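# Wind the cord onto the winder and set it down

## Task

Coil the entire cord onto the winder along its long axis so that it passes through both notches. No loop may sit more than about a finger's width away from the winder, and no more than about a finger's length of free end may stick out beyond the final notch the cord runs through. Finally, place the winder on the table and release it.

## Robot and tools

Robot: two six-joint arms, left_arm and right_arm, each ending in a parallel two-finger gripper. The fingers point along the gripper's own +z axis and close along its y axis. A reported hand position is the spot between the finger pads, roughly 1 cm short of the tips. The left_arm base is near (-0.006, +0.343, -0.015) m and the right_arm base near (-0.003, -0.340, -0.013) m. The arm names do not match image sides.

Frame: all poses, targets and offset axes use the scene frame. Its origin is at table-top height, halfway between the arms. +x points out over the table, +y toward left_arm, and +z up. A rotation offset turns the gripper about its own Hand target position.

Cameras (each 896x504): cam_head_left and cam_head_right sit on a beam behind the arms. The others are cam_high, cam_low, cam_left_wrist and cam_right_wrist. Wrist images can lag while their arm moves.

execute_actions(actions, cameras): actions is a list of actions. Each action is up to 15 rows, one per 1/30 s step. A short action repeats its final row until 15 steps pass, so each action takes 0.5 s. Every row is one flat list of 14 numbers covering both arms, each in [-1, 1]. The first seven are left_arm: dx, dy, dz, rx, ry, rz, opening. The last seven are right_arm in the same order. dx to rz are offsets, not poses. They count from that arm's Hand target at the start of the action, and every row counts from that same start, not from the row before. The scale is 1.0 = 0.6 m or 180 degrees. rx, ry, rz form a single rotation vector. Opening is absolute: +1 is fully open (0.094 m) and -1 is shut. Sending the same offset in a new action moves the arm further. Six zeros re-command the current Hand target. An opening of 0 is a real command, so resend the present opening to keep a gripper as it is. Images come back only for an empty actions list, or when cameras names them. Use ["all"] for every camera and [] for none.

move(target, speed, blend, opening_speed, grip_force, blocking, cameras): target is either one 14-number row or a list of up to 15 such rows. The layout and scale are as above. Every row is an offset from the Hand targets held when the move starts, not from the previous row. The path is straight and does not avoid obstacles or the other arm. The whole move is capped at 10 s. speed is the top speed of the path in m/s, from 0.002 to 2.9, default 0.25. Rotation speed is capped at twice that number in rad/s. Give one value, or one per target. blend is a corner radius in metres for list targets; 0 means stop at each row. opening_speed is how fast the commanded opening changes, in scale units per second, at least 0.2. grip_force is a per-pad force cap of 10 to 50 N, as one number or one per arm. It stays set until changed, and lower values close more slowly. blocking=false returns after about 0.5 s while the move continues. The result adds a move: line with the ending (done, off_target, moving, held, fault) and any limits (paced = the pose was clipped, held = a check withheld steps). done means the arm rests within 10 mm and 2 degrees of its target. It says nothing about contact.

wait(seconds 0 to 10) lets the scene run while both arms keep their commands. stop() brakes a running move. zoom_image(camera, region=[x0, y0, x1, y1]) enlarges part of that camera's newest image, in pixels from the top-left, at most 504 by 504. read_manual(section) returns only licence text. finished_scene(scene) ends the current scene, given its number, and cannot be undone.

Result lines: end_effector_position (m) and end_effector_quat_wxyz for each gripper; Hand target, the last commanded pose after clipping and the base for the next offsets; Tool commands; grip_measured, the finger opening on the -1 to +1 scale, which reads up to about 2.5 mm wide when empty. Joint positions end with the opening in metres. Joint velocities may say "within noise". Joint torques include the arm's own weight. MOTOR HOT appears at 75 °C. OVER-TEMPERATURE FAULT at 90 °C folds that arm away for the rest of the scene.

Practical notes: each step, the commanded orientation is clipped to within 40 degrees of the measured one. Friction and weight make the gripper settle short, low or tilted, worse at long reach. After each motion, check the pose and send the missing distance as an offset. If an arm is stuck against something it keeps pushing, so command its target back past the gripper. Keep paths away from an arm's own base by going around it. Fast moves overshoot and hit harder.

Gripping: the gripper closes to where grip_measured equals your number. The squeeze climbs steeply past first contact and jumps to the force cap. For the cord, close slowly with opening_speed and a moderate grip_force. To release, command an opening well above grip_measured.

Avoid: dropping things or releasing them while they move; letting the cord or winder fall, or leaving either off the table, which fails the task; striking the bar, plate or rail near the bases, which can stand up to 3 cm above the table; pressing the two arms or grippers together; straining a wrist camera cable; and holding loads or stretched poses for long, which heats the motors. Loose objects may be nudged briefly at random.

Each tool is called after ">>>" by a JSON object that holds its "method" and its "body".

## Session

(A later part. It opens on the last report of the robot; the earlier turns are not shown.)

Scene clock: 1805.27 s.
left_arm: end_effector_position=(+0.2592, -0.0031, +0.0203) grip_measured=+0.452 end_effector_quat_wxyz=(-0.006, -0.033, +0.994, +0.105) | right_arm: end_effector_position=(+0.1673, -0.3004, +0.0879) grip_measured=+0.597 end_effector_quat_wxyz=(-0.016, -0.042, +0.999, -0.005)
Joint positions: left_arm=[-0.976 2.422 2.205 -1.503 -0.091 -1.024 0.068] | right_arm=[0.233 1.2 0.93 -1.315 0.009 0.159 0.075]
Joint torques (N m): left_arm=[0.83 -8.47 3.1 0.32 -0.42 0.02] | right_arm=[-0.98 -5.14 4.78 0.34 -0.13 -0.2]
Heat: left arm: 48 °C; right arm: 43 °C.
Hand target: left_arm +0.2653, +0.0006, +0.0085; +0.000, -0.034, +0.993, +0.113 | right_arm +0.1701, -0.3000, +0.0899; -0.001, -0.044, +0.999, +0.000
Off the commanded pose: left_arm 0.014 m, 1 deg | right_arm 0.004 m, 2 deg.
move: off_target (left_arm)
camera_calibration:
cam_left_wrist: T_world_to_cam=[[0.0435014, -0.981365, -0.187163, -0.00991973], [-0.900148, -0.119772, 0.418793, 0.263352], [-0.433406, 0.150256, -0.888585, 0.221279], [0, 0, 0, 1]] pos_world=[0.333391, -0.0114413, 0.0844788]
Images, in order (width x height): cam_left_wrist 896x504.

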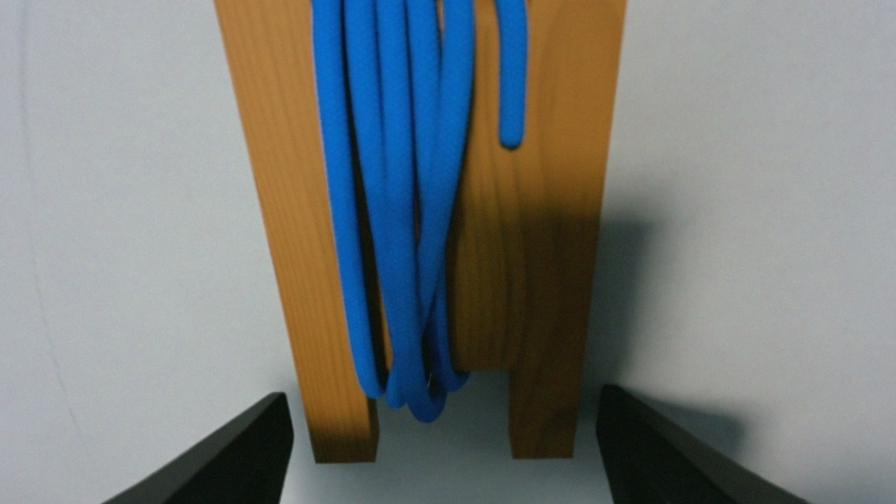

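>>> {"method": "move", "body": {"target": [0, 0, 0.0065, 0, 0, 0, 0.0, 0, 0, 0, 0, 0, 0, 0.6], "speed": 0.04, "opening_speed": 0.25, "grip_force": [30, 30], "cameras": ["cam_left_wrist"]}}

Scene clock: 1814.03 s.
left_arm: end_effector_position=(+0.2602, -0.0057, +0.0197) grip_measured=+0.179 end_effector_quat_wxyz=(-0.005, -0.033, +0.995, +0.099) | right_arm: end_effector_position=(+0.1673, -0.3004, +0.0879) grip_measured=+0.597 end_effector_quat_wxyz=(-0.016, -0.042, +0.999, -0.005)
Joint positions: left_arm=[-0.976 2.422 2.205 -1.492 -0.087 -1.024 0.055] | right_arm=[0.233 1.2 0.93 -1.315 0.009 0.159 0.075]
Joint torques (N m): left_arm=[0.85 -8.57 4.23 0.08 -0.46 0.02] | right_arm=[-1.13 -4.94 4.68 0.38 -0.01 -0.23]
Heat: left arm: 48 °C; right arm: 43 °C.
Hand target: left_arm +0.2653, +0.0006, +0.0124; +0.000, -0.034, +0.993, +0.113 | right_arm +0.1701, -0.3000, +0.0899; -0.001, -0.044, +0.999, +0.000
Off the commanded pose: left_arm 0.011 m, 2 deg | right_arm 0.004 m, 2 deg.
grip_force (N): 30, 30
move: off_target (left_arm)
camera_calibration:
cam_left_wrist: T_world_to_cam=[[0.044571, -0.983422, -0.17577, -0.013119], [-0.90136, -0.115454, 0.417398, 0.264566], [-0.430772, 0.139828, -0.891563, 0.220848], [0, 0, 0, 1]] pos_world=[0.334189, -0.0132369, 0.0841649]
Images, in order (width x height): cam_left_wrist 896x504.

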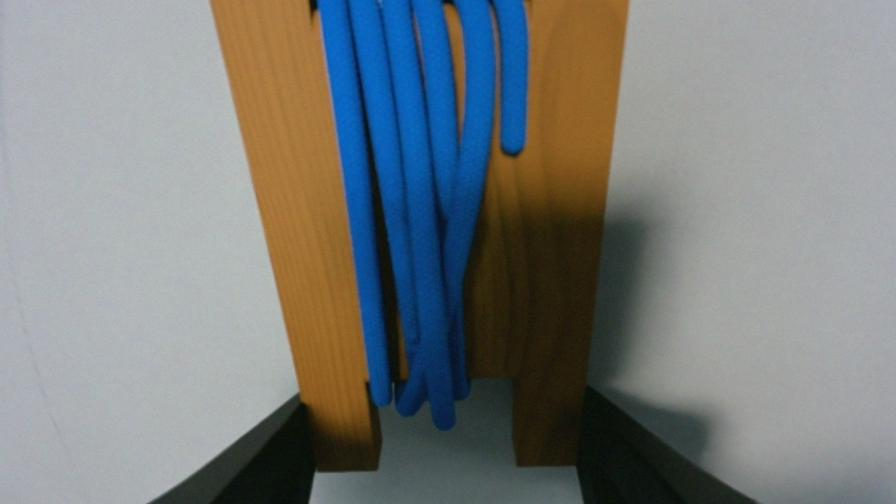

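>>> {"method": "move", "body": {"target": [-0.008, 0.004, 0.15, 0, 0, 0, 0.0, 0, 0, 0, 0, 0, 0, 0.6], "speed": 0.06, "cameras": ["cam_left_wrist", "cam_high", "cam_head_left"]}}

>>> {"method": "zoom_image", "body": {"camera": "cam_high", "region": [420, 190, 520, 270]}}

Scene clock: 1823.00 s.
left_arm: end_effector_position=(+0.2591, -0.0047, +0.0763) grip_measured=+0.179 end_effector_quat_wxyz=(+0.019, -0.034, +0.997, +0.065) | right_arm: end_effector_position=(+0.1673, -0.3004, +0.0879) grip_measured=+0.597 end_effector_quat_wxyz=(-0.016, -0.042, +0.999, -0.005)
Joint positions: left_arm=[-0.976 2.314 2.249 -1.561 -0.09 -1.022 0.055] | right_arm=[0.233 1.2 0.93 -1.315 0.009 0.159 0.075]
Joint torques (N m): left_arm=[0.54 -13.61 4.81 -0.05 -0.44 0.1] | right_arm=[-1.13 -5.11 4.77 0.37 0.01 -0.2]
Heat: left arm: 49 °C; right arm: 43 °C.
Hand target: left_arm +0.2605, +0.0030, +0.1023; +0.000, -0.034, +0.993, +0.113 | right_arm +0.1701, -0.3000, +0.0899; -0.001, -0.044, +0.999, +0.000
Off the commanded pose: left_arm 0.027 m, 6 deg | right_arm 0.004 m, 2 deg.
joint sent to its limit (left arm) — joint 4 (wrist pitch), lower limit. The joint targets are off in orientation, not in position.
grip_force (N): 30, 30
move: off_target (left_arm)
camera_calibration:
cam_left_wrist: T_world_to_cam=[[0.0484255, -0.992932, -0.108355, -0.00824616], [-0.921552, -0.0862544, 0.378553, 0.24835], [-0.385224, 0.0815231, -0.919215, 0.260654], [0, 0, 0, 1]] pos_world=[0.329677, -0.00801593, 0.14469]
Images, in order (width x height): cam_head_left 896x504, cam_high 896x504, cam_left_wrist 896x504.

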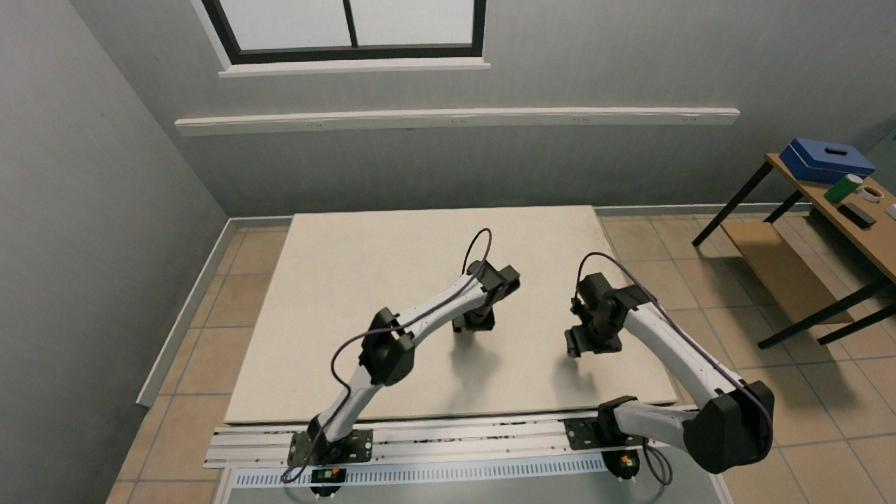

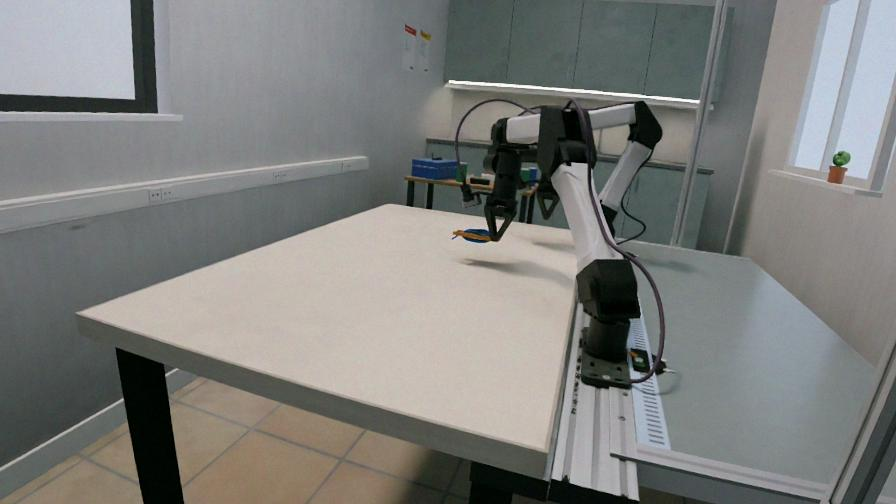

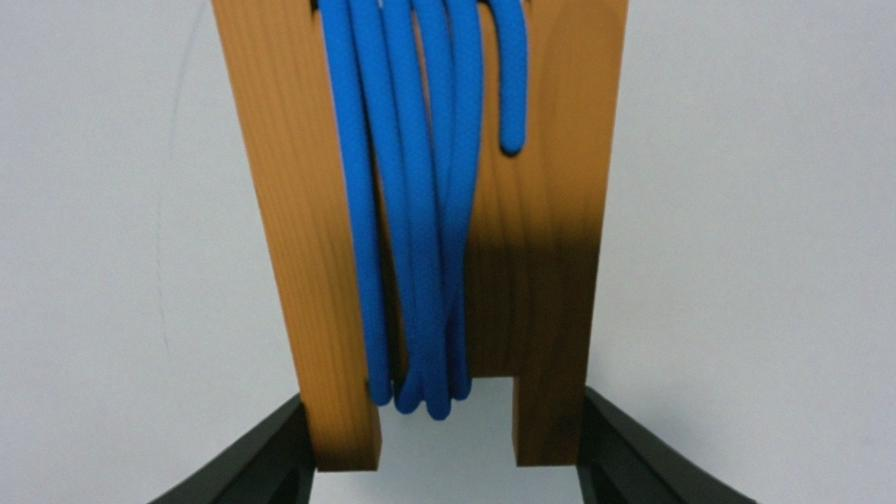

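Scaled by 5.040 from the camera's 896x504 image, which has a finer 1280x720 frame.

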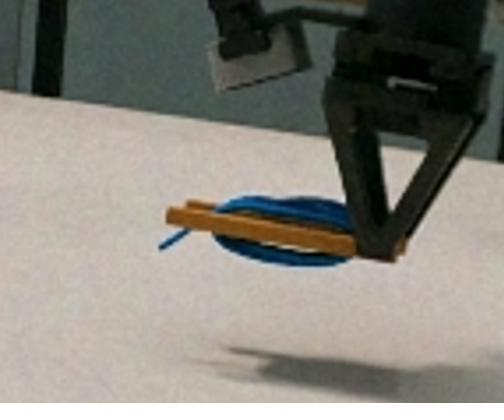

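>>> {"method": "move", "body": {"target": [-0.0675, 0.1617, 0.0295, -0.057, 0.057, -0.5196, 0.0, 0, 0, 0, 0, 0, 0, 0.6], "speed": 0.2, "cameras": ["cam_left_wrist", "cam_high", "cam_low"]}}

Scene clock: 1855.07 s.
left_arm: end_effector_position=(+0.2196, +0.1013, +0.1064) grip_measured=+0.179 end_effector_quat_wxyz=(-0.027, +0.705, +0.709, +0.010) | right_arm: end_effector_position=(+0.1673, -0.3004, +0.0879) grip_measured=+0.597 end_effector_quat_wxyz=(-0.016, -0.042, +0.999, -0.005)
Joint positions: left_arm=[-0.836 1.801 1.594 -1.388 0 0.753 0.055] | right_arm=[0.233 1.2 0.93 -1.315 0.009 0.159 0.075]
Joint torques (N m): left_arm=[0.85 -9.57 4.92 0.39 0.15 0.17] | right_arm=[-1.03 -4.89 4.52 0.36 -0.07 -0.19]
Heat: left arm: 58 °C; right arm: 42 °C.
Hand target: left_arm +0.2200, +0.1000, +0.1201; +0.000, +0.707, +0.707, +0.000 | right_arm +0.1701, -0.3000, +0.0899; -0.001, -0.044, +0.999, +0.000
Off the commanded pose: left_arm 0.014 m, 3 deg | right_arm 0.004 m, 2 deg.
grip_force (N): 30, 30
move: off_target (left_arm)
camera_calibration:
cam_left_wrist: T_world_to_cam=[[-0.99884, 0.0124915, 0.0465087, 0.213795], [0.032627, 0.885873, 0.462779, -0.107299], [-0.03542, 0.463759, -0.885253, 0.145444], [0, 0, 0, 1]] pos_world=[0.222199, 0.0249316, 0.168467]
Images, in order (width x height): cam_high 896x504, cam_low 896x504, cam_left_wrist 896x504.

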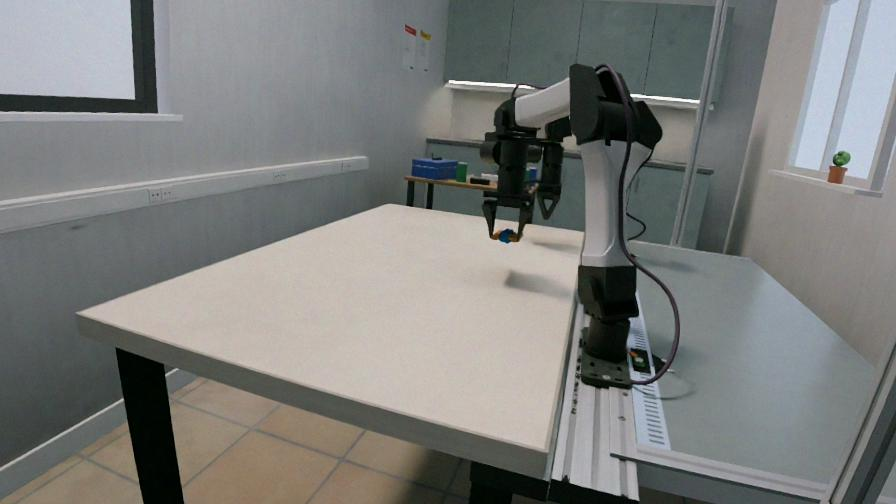

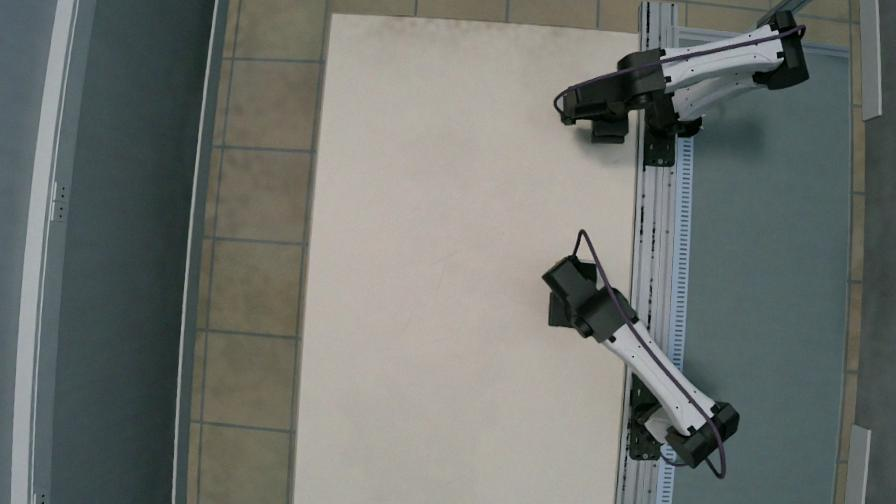

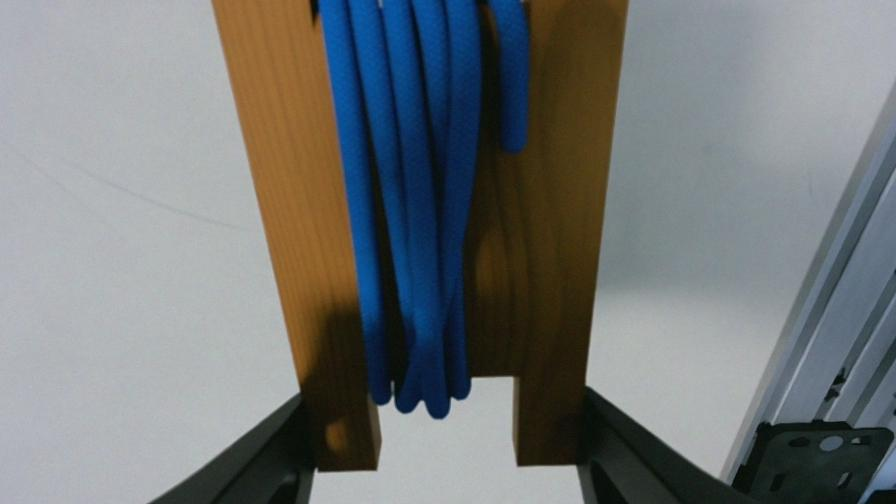

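>>> {"method": "move", "body": {"target": [0, 0, 0, 0, 0, 0, 0.0, 0.0748, 0.35, 0.0835, 0.3985, -0.3648, 0.3641, -0.2], "speed": 0.25, "cameras": ["cam_right_wrist", "cam_high"]}}

Scene clock: 1890.70 s.
left_arm: end_effector_position=(+0.2196, +0.1013, +0.1064) grip_measured=+0.179 end_effector_quat_wxyz=(-0.027, +0.705, +0.709, +0.010) | right_arm: end_effector_position=(+0.2186, -0.0915, +0.1404) grip_measured=-0.197 end_effector_quat_wxyz=(+0.502, -0.497, +0.505, +0.496)
Joint positions: left_arm=[-0.836 1.801 1.594 -1.388 0.001 0.754 0.055] | right_arm=[0.325 1.6 0.317 1.27 -1.223 -0.029 0.038]
Joint torques (N m): left_arm=[0.83 -9.55 4.9 0.39 0.14 0.16] | right_arm=[0.35 -3.81 3.1 1.59 -0.09 -0.04]
Heat: left arm: 58 °C; right arm: 41 °C.
Hand target: left_arm +0.2200, +0.1000, +0.1201; +0.000, +0.707, +0.707, +0.000 | right_arm +0.2149, -0.0900, +0.1399; +0.500, -0.500, +0.499, +0.501
Off the commanded pose: left_arm 0.014 m, 3 deg | right_arm 0.004 m, 1 deg.
grip_force (N): 30, 30
move: off_target (left_arm)
camera_calibration:
cam_right_wrist: T_world_to_cam=[[0.999737, -0.0183355, 0.0137509, -0.222874], [0.00417865, -0.444102, -0.895967, 0.121875], [0.0225348, 0.895789, -0.443908, 0.228698], [0, 0, 0, 1]] pos_world=[0.217152, -0.154827, 0.213782]
Images, in order (width x height): cam_high 896x504, cam_right_wrist 896x504.

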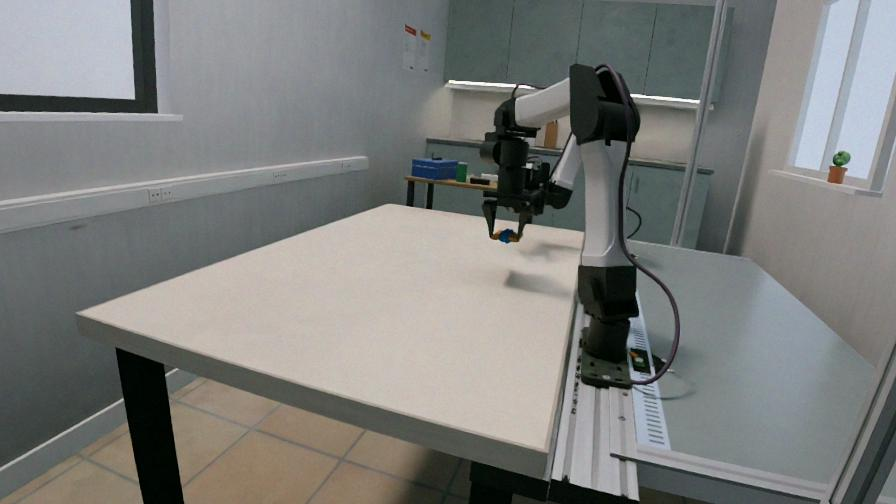

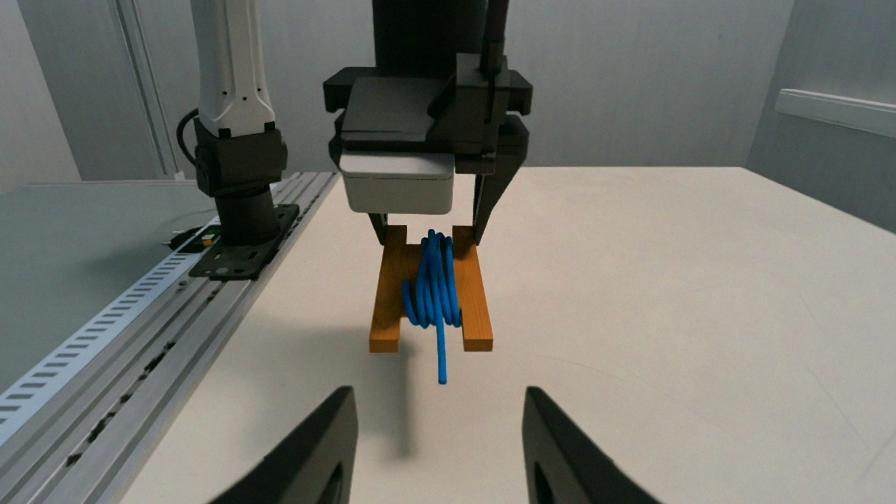

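>>> {"method": "zoom_image", "body": {"camera": "cam_right_wrist", "region": [350, 210, 520, 400]}}

Scaled by 2.653 from the camera's 896x504 image, which has a finer 1280x720 frame.

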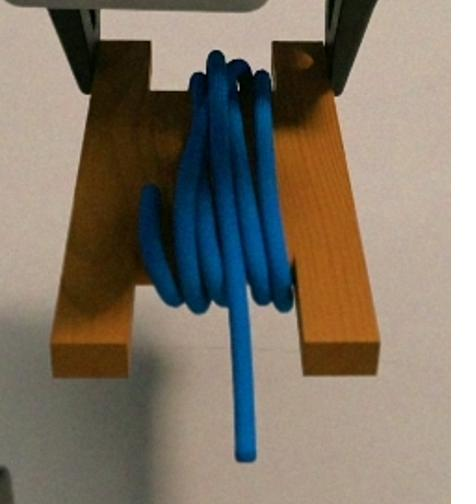

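>>> {"method": "move", "body": {"target": [0, 0, 0, 0, 0, 0, 0.0, 0, 0.075, -0.1232, 0, 0, 0, -0.2], "speed": 0.12, "cameras": ["cam_right_wrist"]}}

Scene clock: 1940.03 s.
left_arm: end_effector_position=(+0.2196, +0.1013, +0.1064) grip_measured=+0.179 end_effector_quat_wxyz=(-0.027, +0.705, +0.709, +0.010) | right_arm: end_effector_position=(+0.2098, -0.0491, +0.0551) grip_measured=-0.197 end_effector_quat_wxyz=(-0.449, +0.503, -0.538, -0.505)
Joint positions: left_arm=[-0.836 1.801 1.594 -1.388 0.001 0.754 0.055] | right_arm=[0.492 2.025 0.362 1.476 -1.086 -0.094 0.038]
Joint torques (N m): left_arm=[0.85 -9.58 4.93 0.4 0.14 0.14] | right_arm=[0.34 -5.93 3.06 2.38 -0.02 -0.3]
Heat: left arm: 58 °C; right arm: 41 °C.
Hand target: left_arm +0.2200, +0.1000, +0.1201; +0.000, +0.707, +0.707, +0.000 | right_arm +0.2150, -0.0451, +0.0660; -0.500, +0.500, -0.499, -0.501
Off the commanded pose: left_arm 0.014 m, 3 deg | right_arm 0.013 m, 7 deg.
joint sent to its limit (right arm) — joint 4 (wrist pitch), upper limit. The joint targets are off in orientation, not in position.
grip_force (N): 30, 30
move: off_target (left_arm, right_arm)
camera_calibration:
cam_right_wrist: T_world_to_cam=[[0.997082, 0.0143411, -0.0749785, -0.205097], [-0.0567772, -0.517224, -0.853965, 0.0711759], [-0.0510274, 0.85573, -0.5149, 0.170389], [0, 0, 0, 1]] pos_world=[0.217234, -0.106052, 0.133137]
Images, in order (width x height): cam_right_wrist 896x504.

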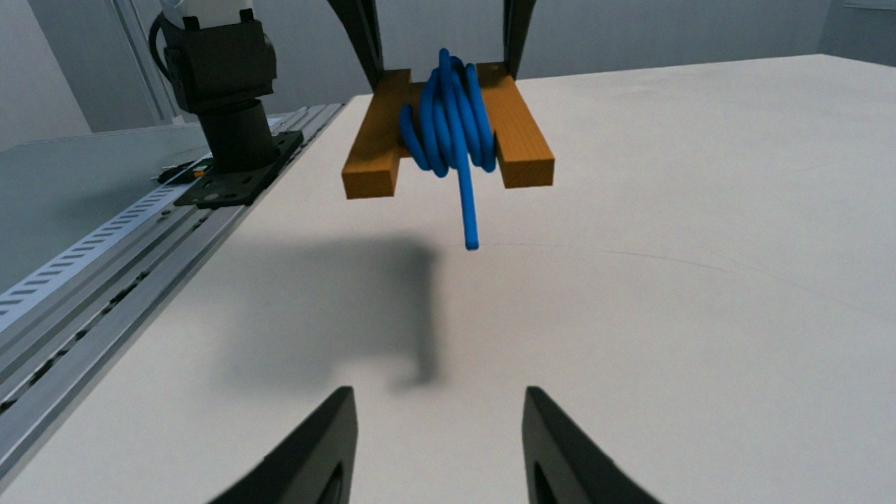

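>>> {"method": "move", "body": {"target": [0, 0, 0, 0, 0, 0, 0.0, 0.01, 0.0452, 0.0232, 0, 0, 0, -0.35], "speed": 0.08, "cameras": ["cam_right_wrist"]}}

Scene clock: 1969.37 s.
left_arm: end_effector_position=(+0.2196, +0.1013, +0.1064) grip_measured=+0.179 end_effector_quat_wxyz=(-0.027, +0.705, +0.709, +0.010) | right_arm: end_effector_position=(+0.2164, -0.0220, +0.0672) grip_measured=-0.347 end_effector_quat_wxyz=(+0.464, -0.503, +0.528, +0.503)
Joint positions: left_arm=[-0.836 1.801 1.594 -1.388 0.001 0.754 0.055] | right_arm=[0.573 2.025 0.431 1.476 -1.001 -0.054 0.031]
Joint torques (N m): left_arm=[0.84 -9.58 4.93 0.39 0.14 0.15] | right_arm=[-0.14 -6.46 3.34 2.33 0.07 0.02]
Heat: left arm: 58 °C; right arm: 43 °C.
Hand target: left_arm +0.2200, +0.1000, +0.1201; +0.000, +0.707, +0.707, +0.000 | right_arm +0.2209, -0.0179, +0.0799; -0.500, +0.500, -0.499, -0.501
Off the commanded pose: left_arm 0.014 m, 3 deg | right_arm 0.014 m, 5 deg.
joint sent to its limit (right arm) — joint 4 (wrist pitch), upper limit. The joint targets still meet the commanded pose.
grip_force (N): 30, 30
move: off_target (left_arm, right_arm)
camera_calibration:
cam_right_wrist: T_world_to_cam=[[0.998785, 0.00837314, -0.0485622, -0.213469], [-0.0380036, -0.496464, -0.867225, 0.0932093], [-0.0313708, 0.868017, -0.495542, 0.148516], [0, 0, 0, 1]] pos_world=[0.221411, -0.0808522, 0.144063]
Images, in order (width x height): cam_right_wrist 896x504.

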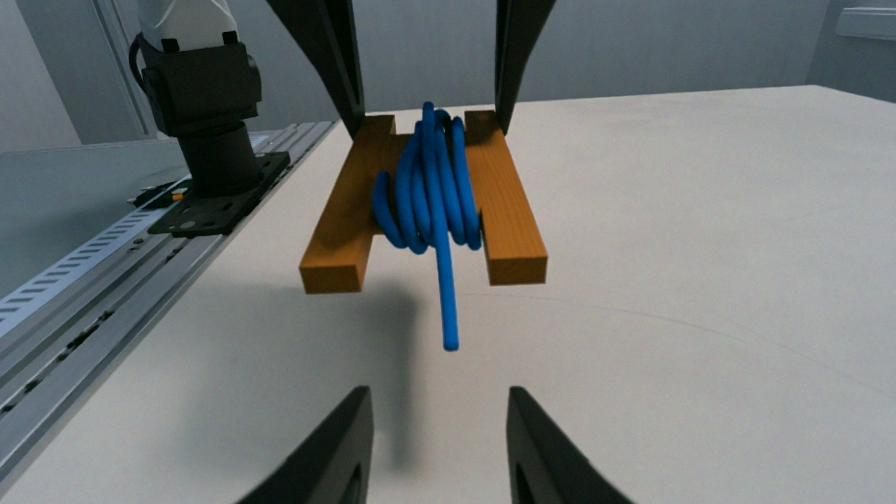

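>>> {"method": "move", "body": {"target": [0, 0, 0, 0, 0, 0, 0.0, 0, 0.0383, 0.0015, 0, 0, 0, -0.35], "speed": 0.06, "cameras": ["cam_right_wrist", "cam_high"]}}

>>> {"method": "zoom_image", "body": {"camera": "cam_high", "region": [450, 190, 570, 270]}}

Scene clock: 1977.20 s.
left_arm: end_effector_position=(+0.2196, +0.1013, +0.1064) grip_measured=+0.179 end_effector_quat_wxyz=(-0.027, +0.705, +0.709, +0.010) | right_arm: end_effector_position=(+0.2167, +0.0007, +0.0679) grip_measured=-0.347 end_effector_quat_wxyz=(+0.467, -0.502, +0.526, +0.503)
Joint positions: left_arm=[-0.836 1.801 1.594 -1.388 0.001 0.754 0.055] | right_arm=[0.642 2.055 0.484 1.476 -0.93 -0.035 0.031]
Joint torques (N m): left_arm=[0.87 -9.62 4.93 0.4 0.14 0.15] | right_arm=[0.14 -6.86 3.79 2.38 0.06 -0.05]
Heat: left arm: 58 °C; right arm: 44 °C.
Hand target: left_arm +0.2200, +0.1000, +0.1201; +0.000, +0.707, +0.707, +0.000 | right_arm +0.2208, +0.0051, +0.0808; +0.500, -0.500, +0.499, +0.501
Off the commanded pose: left_arm 0.014 m, 3 deg | right_arm 0.014 m, 5 deg.
joint sent to its limit (right arm) — joint 4 (wrist pitch), upper limit. The joint targets still meet the commanded pose.
grip_force (N): 30, 30
move: off_target (left_arm, right_arm)
camera_calibration:
cam_right_wrist: T_world_to_cam=[[0.999019, 0.00629141, -0.0438252, -0.214194], [-0.0351164, -0.490245, -0.870877, 0.104719], [-0.0269641, 0.871562, -0.489544, 0.127744], [0, 0, 0, 1]] pos_world=[0.221106, -0.0586516, 0.144347]
Images, in order (width x height): cam_high 896x504, cam_right_wrist 896x504.

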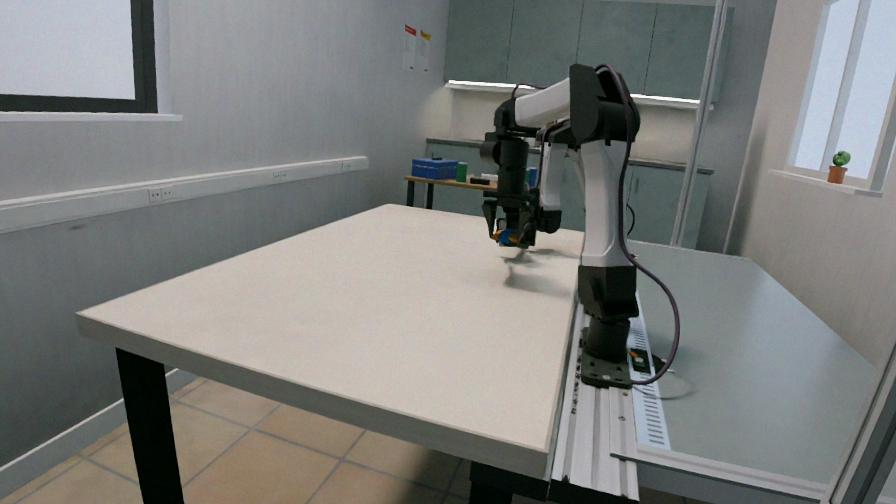

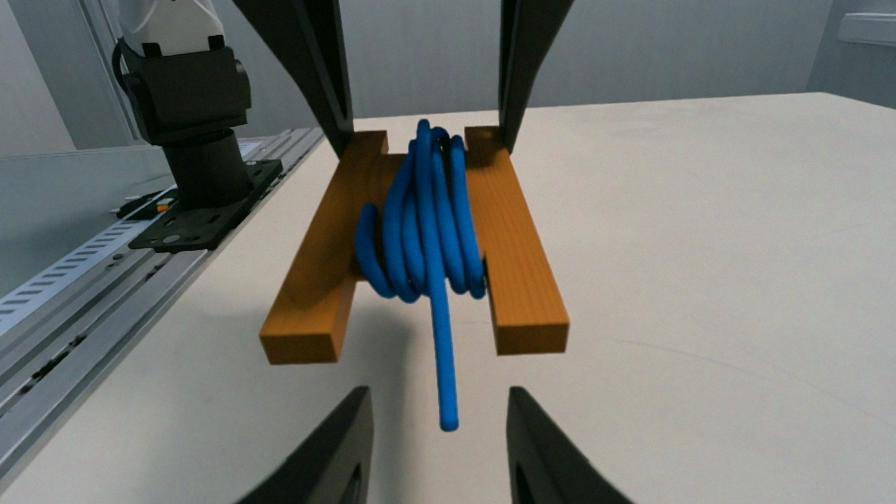

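Scaled by 4.200 from the camera's 896x504 image, which has a finer 1280x720 frame.

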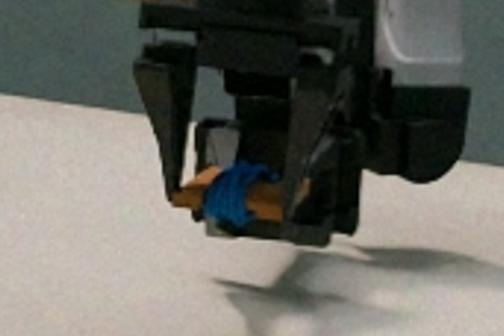

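>>> {"method": "move", "body": {"target": [0, 0, 0, 0, 0, 0, 0.0, 0, 0, 0, 0, 0, 0, -1.0], "speed": 0.05, "opening_speed": 0.5, "grip_force": [30, 25], "cameras": ["cam_right_wrist"]}}

Scene clock: 1987.33 s.
left_arm: end_effector_position=(+0.2196, +0.1013, +0.1064) grip_measured=+0.179 end_effector_quat_wxyz=(-0.027, +0.705, +0.709, +0.010) | right_arm: end_effector_position=(+0.2168, +0.0007, +0.0679) grip_measured=-0.928 end_effector_quat_wxyz=(+0.468, -0.501, +0.526, +0.503)
Joint positions: left_arm=[-0.836 1.801 1.594 -1.388 0.001 0.754 0.055] | right_arm=[0.642 2.055 0.484 1.476 -0.93 -0.035 0.003]
Joint torques (N m): left_arm=[0.87 -9.61 4.92 0.41 0.14 0.15] | right_arm=[-0.01 -6.84 4.01 2.36 -0.04 -0.01]
Heat: left arm: 58 °C; right arm: 45 °C.
Hand target: left_arm +0.2200, +0.1000, +0.1201; +0.000, +0.707, +0.707, +0.000 | right_arm +0.2208, +0.0051, +0.0808; +0.500, -0.500, +0.499, +0.501
Off the commanded pose: left_arm 0.014 m, 3 deg | right_arm 0.014 m, 5 deg.
joint sent to its limit (right arm) — joint 4 (wrist pitch), upper limit. The joint targets still meet the commanded pose.
grip_force (N): 30, 25
move: off_target (left_arm, right_arm)
camera_calibration:
cam_right_wrist: T_world_to_cam=[[0.999024, 0.00548231, -0.0438299, -0.214341], [-0.0355149, -0.490305, -0.870827, 0.104801], [-0.0262641, 0.871534, -0.489631, 0.127602], [0, 0, 0, 1]] pos_world=[0.221205, -0.05865, 0.144347]
Images, in order (width x height): cam_right_wrist 896x504.

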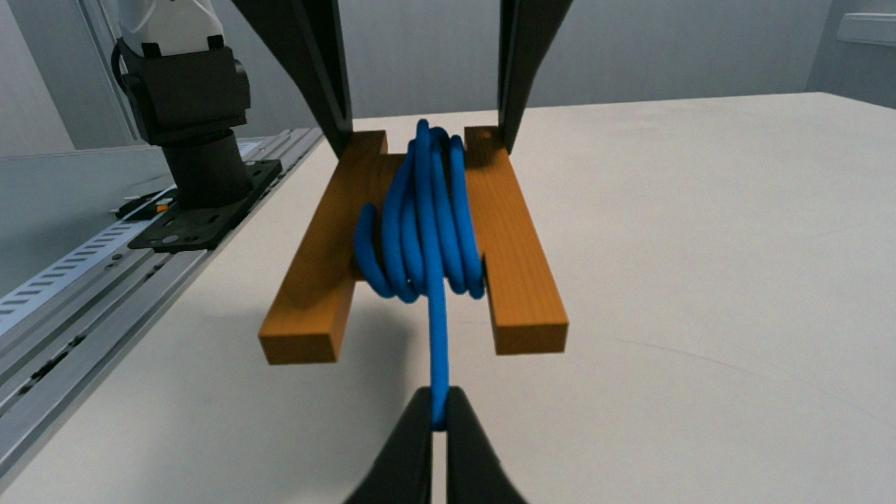

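>>> {"method": "move", "body": {"target": [0, 0, 0, 0, 0, 0, 0.0, 0, -0.025, 0, 0, 0, 0, -1.0], "speed": 0.03, "cameras": ["cam_right_wrist", "cam_left_wrist"]}}

Scene clock: 1992.73 s.
left_arm: end_effector_position=(+0.2196, +0.1013, +0.1064) grip_measured=+0.179 end_effector_quat_wxyz=(-0.027, +0.705, +0.709, +0.010) | right_arm: end_effector_position=(+0.2211, -0.0089, +0.0644) grip_measured=-0.931 end_effector_quat_wxyz=(+0.465, -0.496, +0.535, +0.501)
Joint positions: left_arm=[-0.836 1.801 1.594 -1.388 0.001 0.754 0.055] | right_arm=[0.609 2.055 0.468 1.476 -0.948 -0.035 0.003]
Joint torques (N m): left_arm=[0.88 -9.61 4.93 0.39 0.13 0.15] | right_arm=[-1.09 -8.59 1.94 2.37 -0.2 -0.2]
Heat: left arm: 58 °C; right arm: 46 °C.
Hand target: left_arm +0.2200, +0.1000, +0.1201; +0.000, +0.707, +0.707, +0.000 | right_arm +0.2209, -0.0100, +0.0808; +0.500, -0.500, +0.499, +0.501
Off the commanded pose: left_arm 0.014 m, 3 deg | right_arm 0.016 m, 6 deg.
joint sent to its limit (right arm) — joint 4 (wrist pitch), upper limit. The joint targets still meet the commanded pose.
grip_force (N): 30, 25
move: off_target (left_arm, right_arm)
camera_calibration:
cam_left_wrist: T_world_to_cam=[[-0.998817, 0.0132592, 0.0467904, 0.213624], [0.0334296, 0.885963, 0.46255, -0.107348], [-0.0353215, 0.463567, -0.885357, 0.145488], [0, 0, 0, 1]] pos_world=[0.222099, 0.0248306, 0.168467]
cam_right_wrist: T_world_to_cam=[[0.998306, -0.00893853, -0.0574939, -0.217799], [-0.0543353, -0.496655, -0.866246, 0.100965], [-0.0208117, 0.867902, -0.496299, 0.133675], [0, 0, 0, 1]] pos_world=[0.225698, -0.0678188, 0.141281]
Images, in order (width x height): cam_left_wrist 896x504, cam_right_wrist 896x504.

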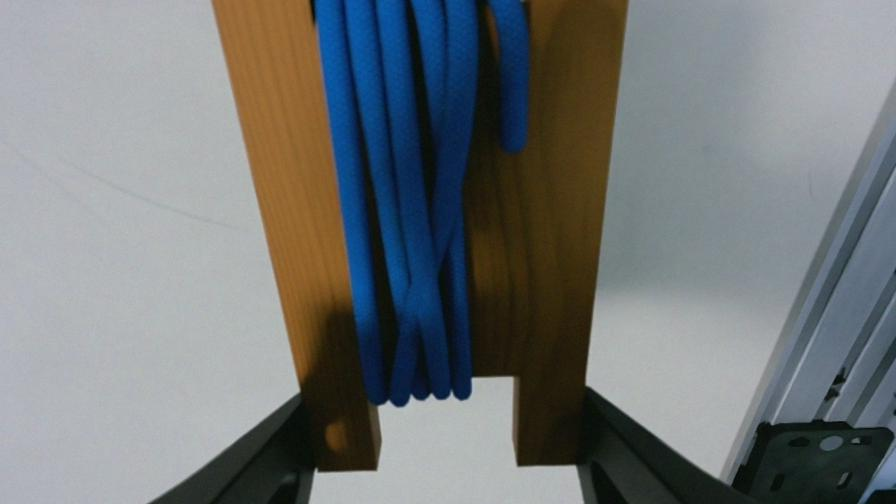

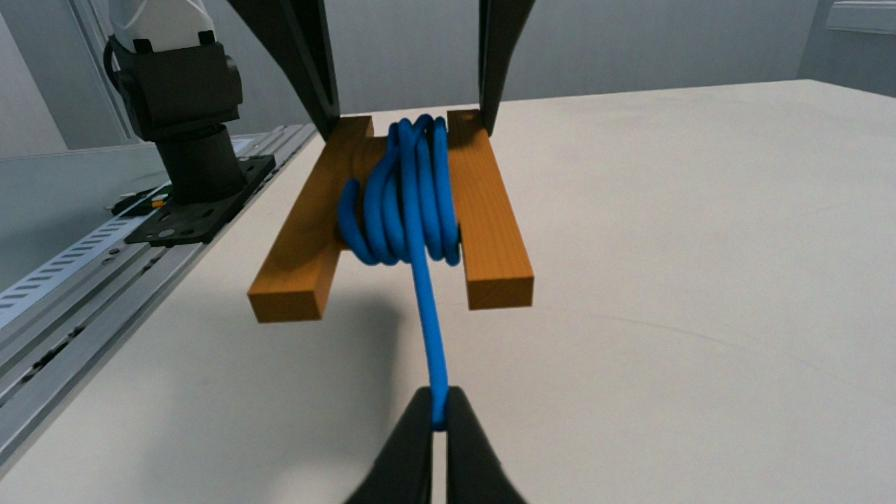

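>>> {"method": "zoom_image", "body": {"camera": "cam_right_wrist", "region": [230, 80, 550, 440]}}

>>> {"method": "zoom_image", "body": {"camera": "cam_left_wrist", "region": [200, 0, 640, 490]}}

Scaled by 1.400 from the camera's 896x504 image, which has a finer 1280x720 frame.

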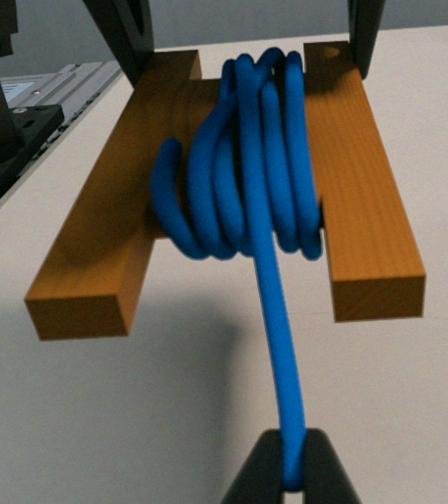

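Scaled by 1.029 from the camera's 896x504 image, which has a finer 1280x720 frame.

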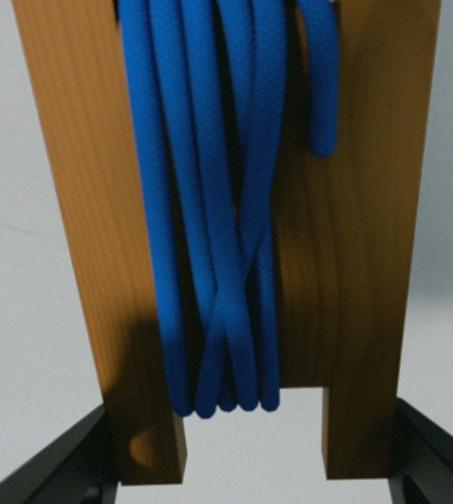

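>>> {"method": "move", "body": {"target": [0, 0, 0, 0, 0, 0, 0.0, -0.004, -0.02, 0.004, 0, 0, 0, -1.0], "speed": 0.03, "cameras": ["cam_right_wrist", "cam_left_wrist"]}}

>>> {"method": "zoom_image", "body": {"camera": "cam_right_wrist", "region": [230, 80, 550, 440]}}

>>> {"method": "zoom_image", "body": {"camera": "cam_left_wrist", "region": [200, 0, 640, 490]}}

Scene clock: 2006.43 s.
left_arm: end_effector_position=(+0.2194, +0.0998, +0.1064) grip_measured=+0.179 end_effector_quat_wxyz=(-0.025, +0.705, +0.709, +0.006) | right_arm: end_effector_position=(+0.2168, -0.0201, +0.0576) grip_measured=-0.931 end_effector_quat_wxyz=(+0.452, -0.493, +0.544, +0.506)
Joint positions: left_arm=[-0.836 1.801 1.594 -1.384 0.007 0.754 0.055] | right_arm=[0.581 2.055 0.434 1.476 -0.981 -0.035 0.003]
Joint torques (N m): left_arm=[0.9 -9.62 4.89 0.37 0.08 0.15] | right_arm=[-1.35 -11.25 1.54 2.4 -0.21 -0.27]
Heat: left arm: 58 °C; right arm: 47 °C.
Hand target: left_arm +0.2200, +0.1000, +0.1201; +0.000, +0.707, +0.707, +0.000 | right_arm +0.2186, -0.0219, +0.0832; +0.500, -0.500, +0.499, +0.501
Off the commanded pose: left_arm 0.014 m, 3 deg | right_arm 0.026 m, 8 deg.
joint sent to its limit (right arm) — joint 4 (wrist pitch), upper limit. The joint targets still meet the commanded pose.
grip_force (N): 30, 25
move: off_target (left_arm, right_arm)
camera_calibration:
cam_left_wrist: T_world_to_cam=[[-0.998718, 0.0136593, 0.0487487, 0.213252], [0.0344234, 0.889283, 0.456059, -0.105897], [-0.0371219, 0.457153, -0.888613, 0.147496], [0, 0, 0, 1]] pos_world=[0.222099, 0.0238311, 0.168966]
cam_right_wrist: T_world_to_cam=[[0.996165, -0.00467199, -0.0873688, -0.211818], [-0.0775137, -0.510271, -0.856513, 0.0934244], [-0.0405801, 0.860001, -0.508676, 0.144769], [0, 0, 0, 1]] pos_world=[0.224122, -0.0778195, 0.135154]
Images, in order (width x height): cam_left_wrist 896x504, cam_right_wrist 896x504.

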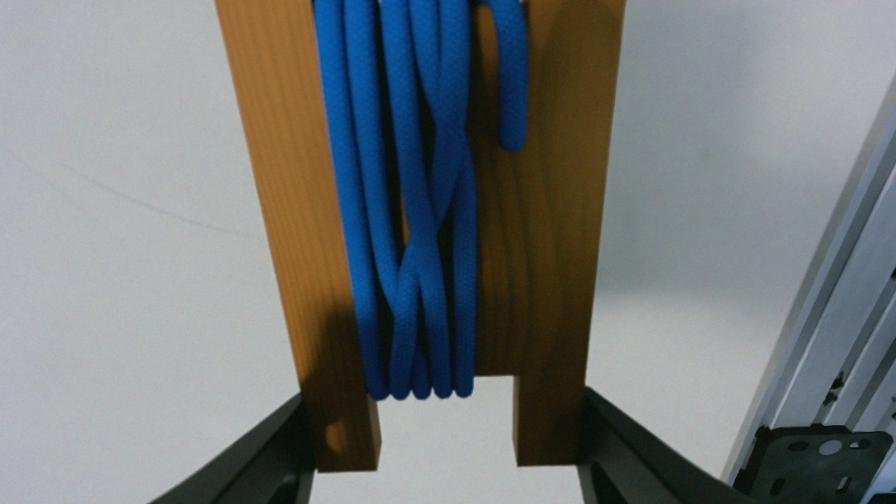

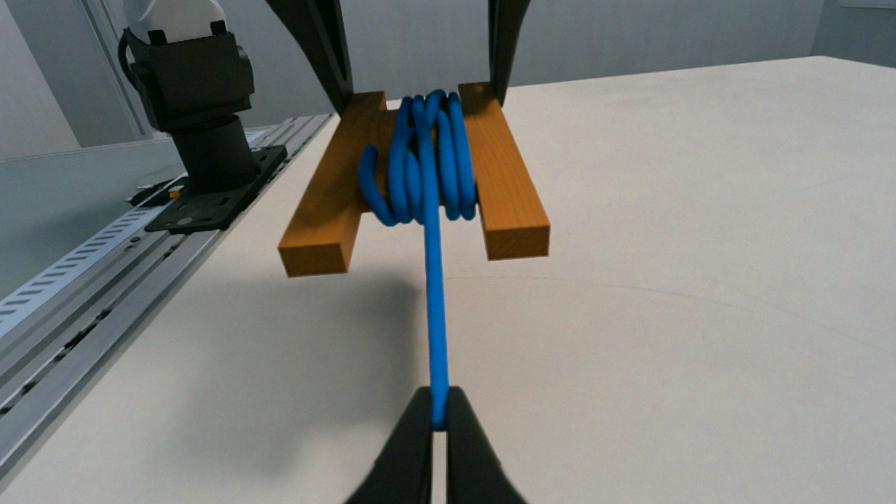

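Scaled by 1.400 from the camera's 896x504 image, which has a finer 1280x720 frame.

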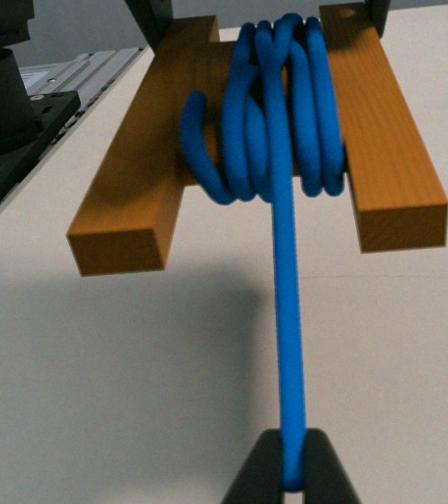

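Scaled by 1.029 from the camera's 896x504 image, which has a finer 1280x720 frame.

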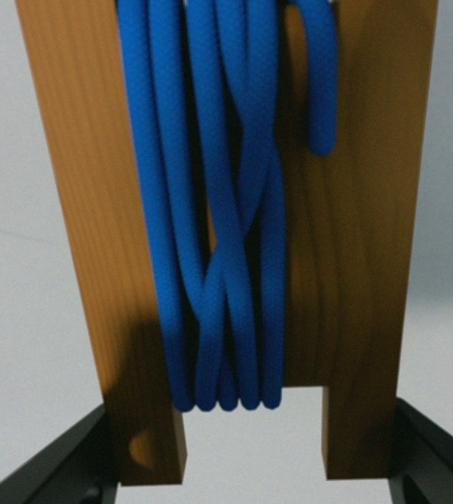

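>>> {"method": "execute_actions", "body": {"actions": [], "cameras": ["cam_head_left", "cam_head_right"]}}

>>> {"method": "zoom_image", "body": {"camera": "cam_head_left", "region": [390, 300, 530, 400]}}

>>> {"method": "zoom_image", "body": {"camera": "cam_head_right", "region": [390, 300, 530, 400]}}

Scene clock: 2015.10 s.
left_arm: end_effector_position=(+0.2194, +0.0998, +0.1064) grip_measured=+0.179 end_effector_quat_wxyz=(-0.025, +0.705, +0.709, +0.006) | right_arm: end_effector_position=(+0.2168, -0.0201, +0.0576) grip_measured=-0.931 end_effector_quat_wxyz=(+0.452, -0.494, +0.544, +0.506)
Joint positions: left_arm=[-0.836 1.801 1.594 -1.384 0.007 0.754 0.055] | right_arm=[0.581 2.055 0.434 1.476 -0.982 -0.035 0.003]
Joint velocities: within noise
Joint torques (N m): left_arm=[0.84 -9.59 4.92 0.36 0.09 0.16] | right_arm=[-1.09 -11.54 1.52 2.37 -0.29 -0.2]
Heat: left arm: 58 °C; right arm: 49 °C.
Hand target: left_arm +0.2200, +0.1000, +0.1201; +0.000, +0.707, +0.707, +0.000 | right_arm +0.2186, -0.0219, +0.0832; +0.500, -0.500, +0.499, +0.501
Tool commands: left_gripper/opening=+0.0 right_gripper/opening=-1.0
Off the commanded pose: left_arm 0.014 m, 3 deg | right_arm 0.026 m, 8 deg.
grip_force (N): 30, 25
Images, in order (width x height): cam_head_left 896x504, cam_head_right 896x504.

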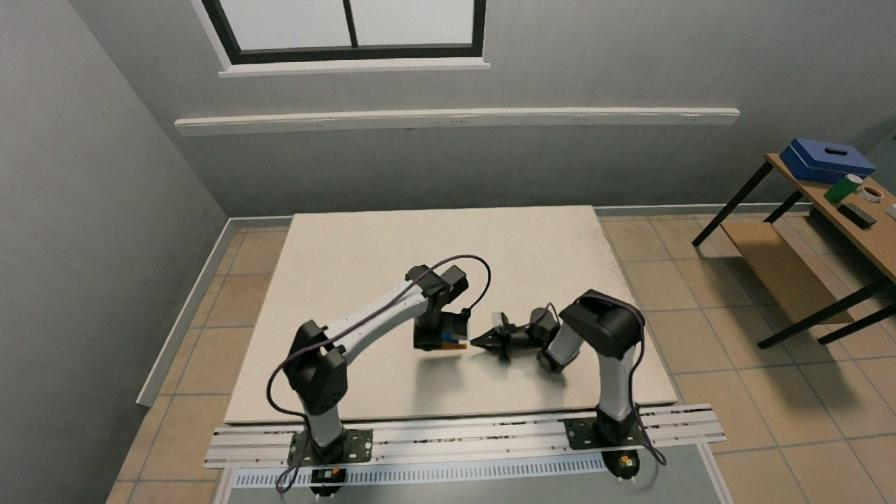

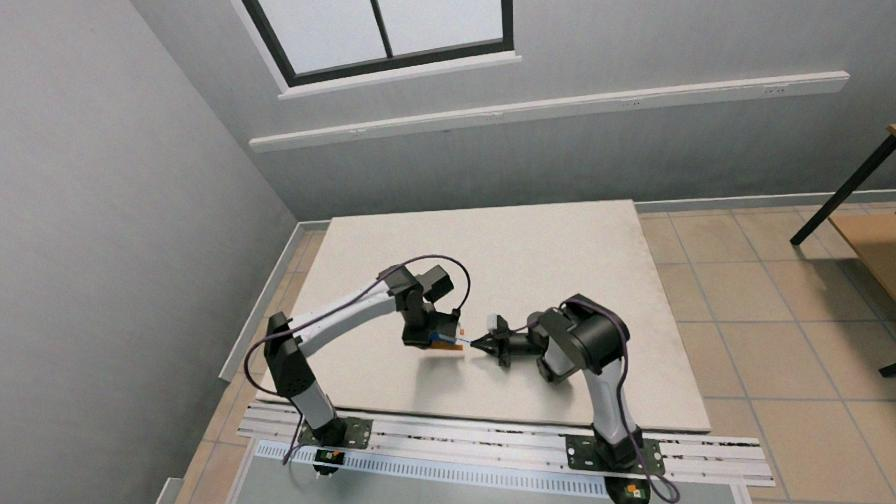

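Scaled by 3.600 from the camera's 896x504 image, which has a finer 1280x720 frame.

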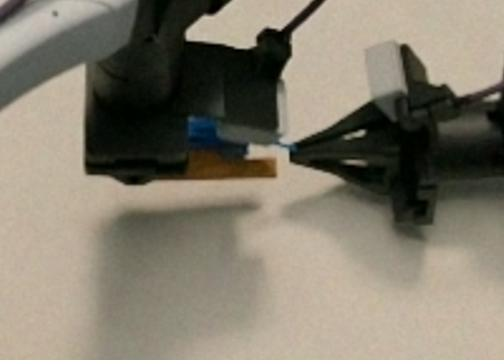

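Scaled by 3.600 from the camera's 896x504 image, which has a finer 1280x720 frame.

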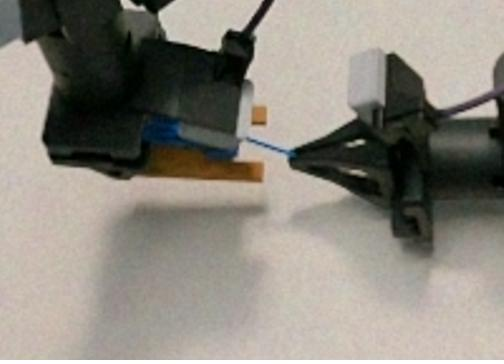

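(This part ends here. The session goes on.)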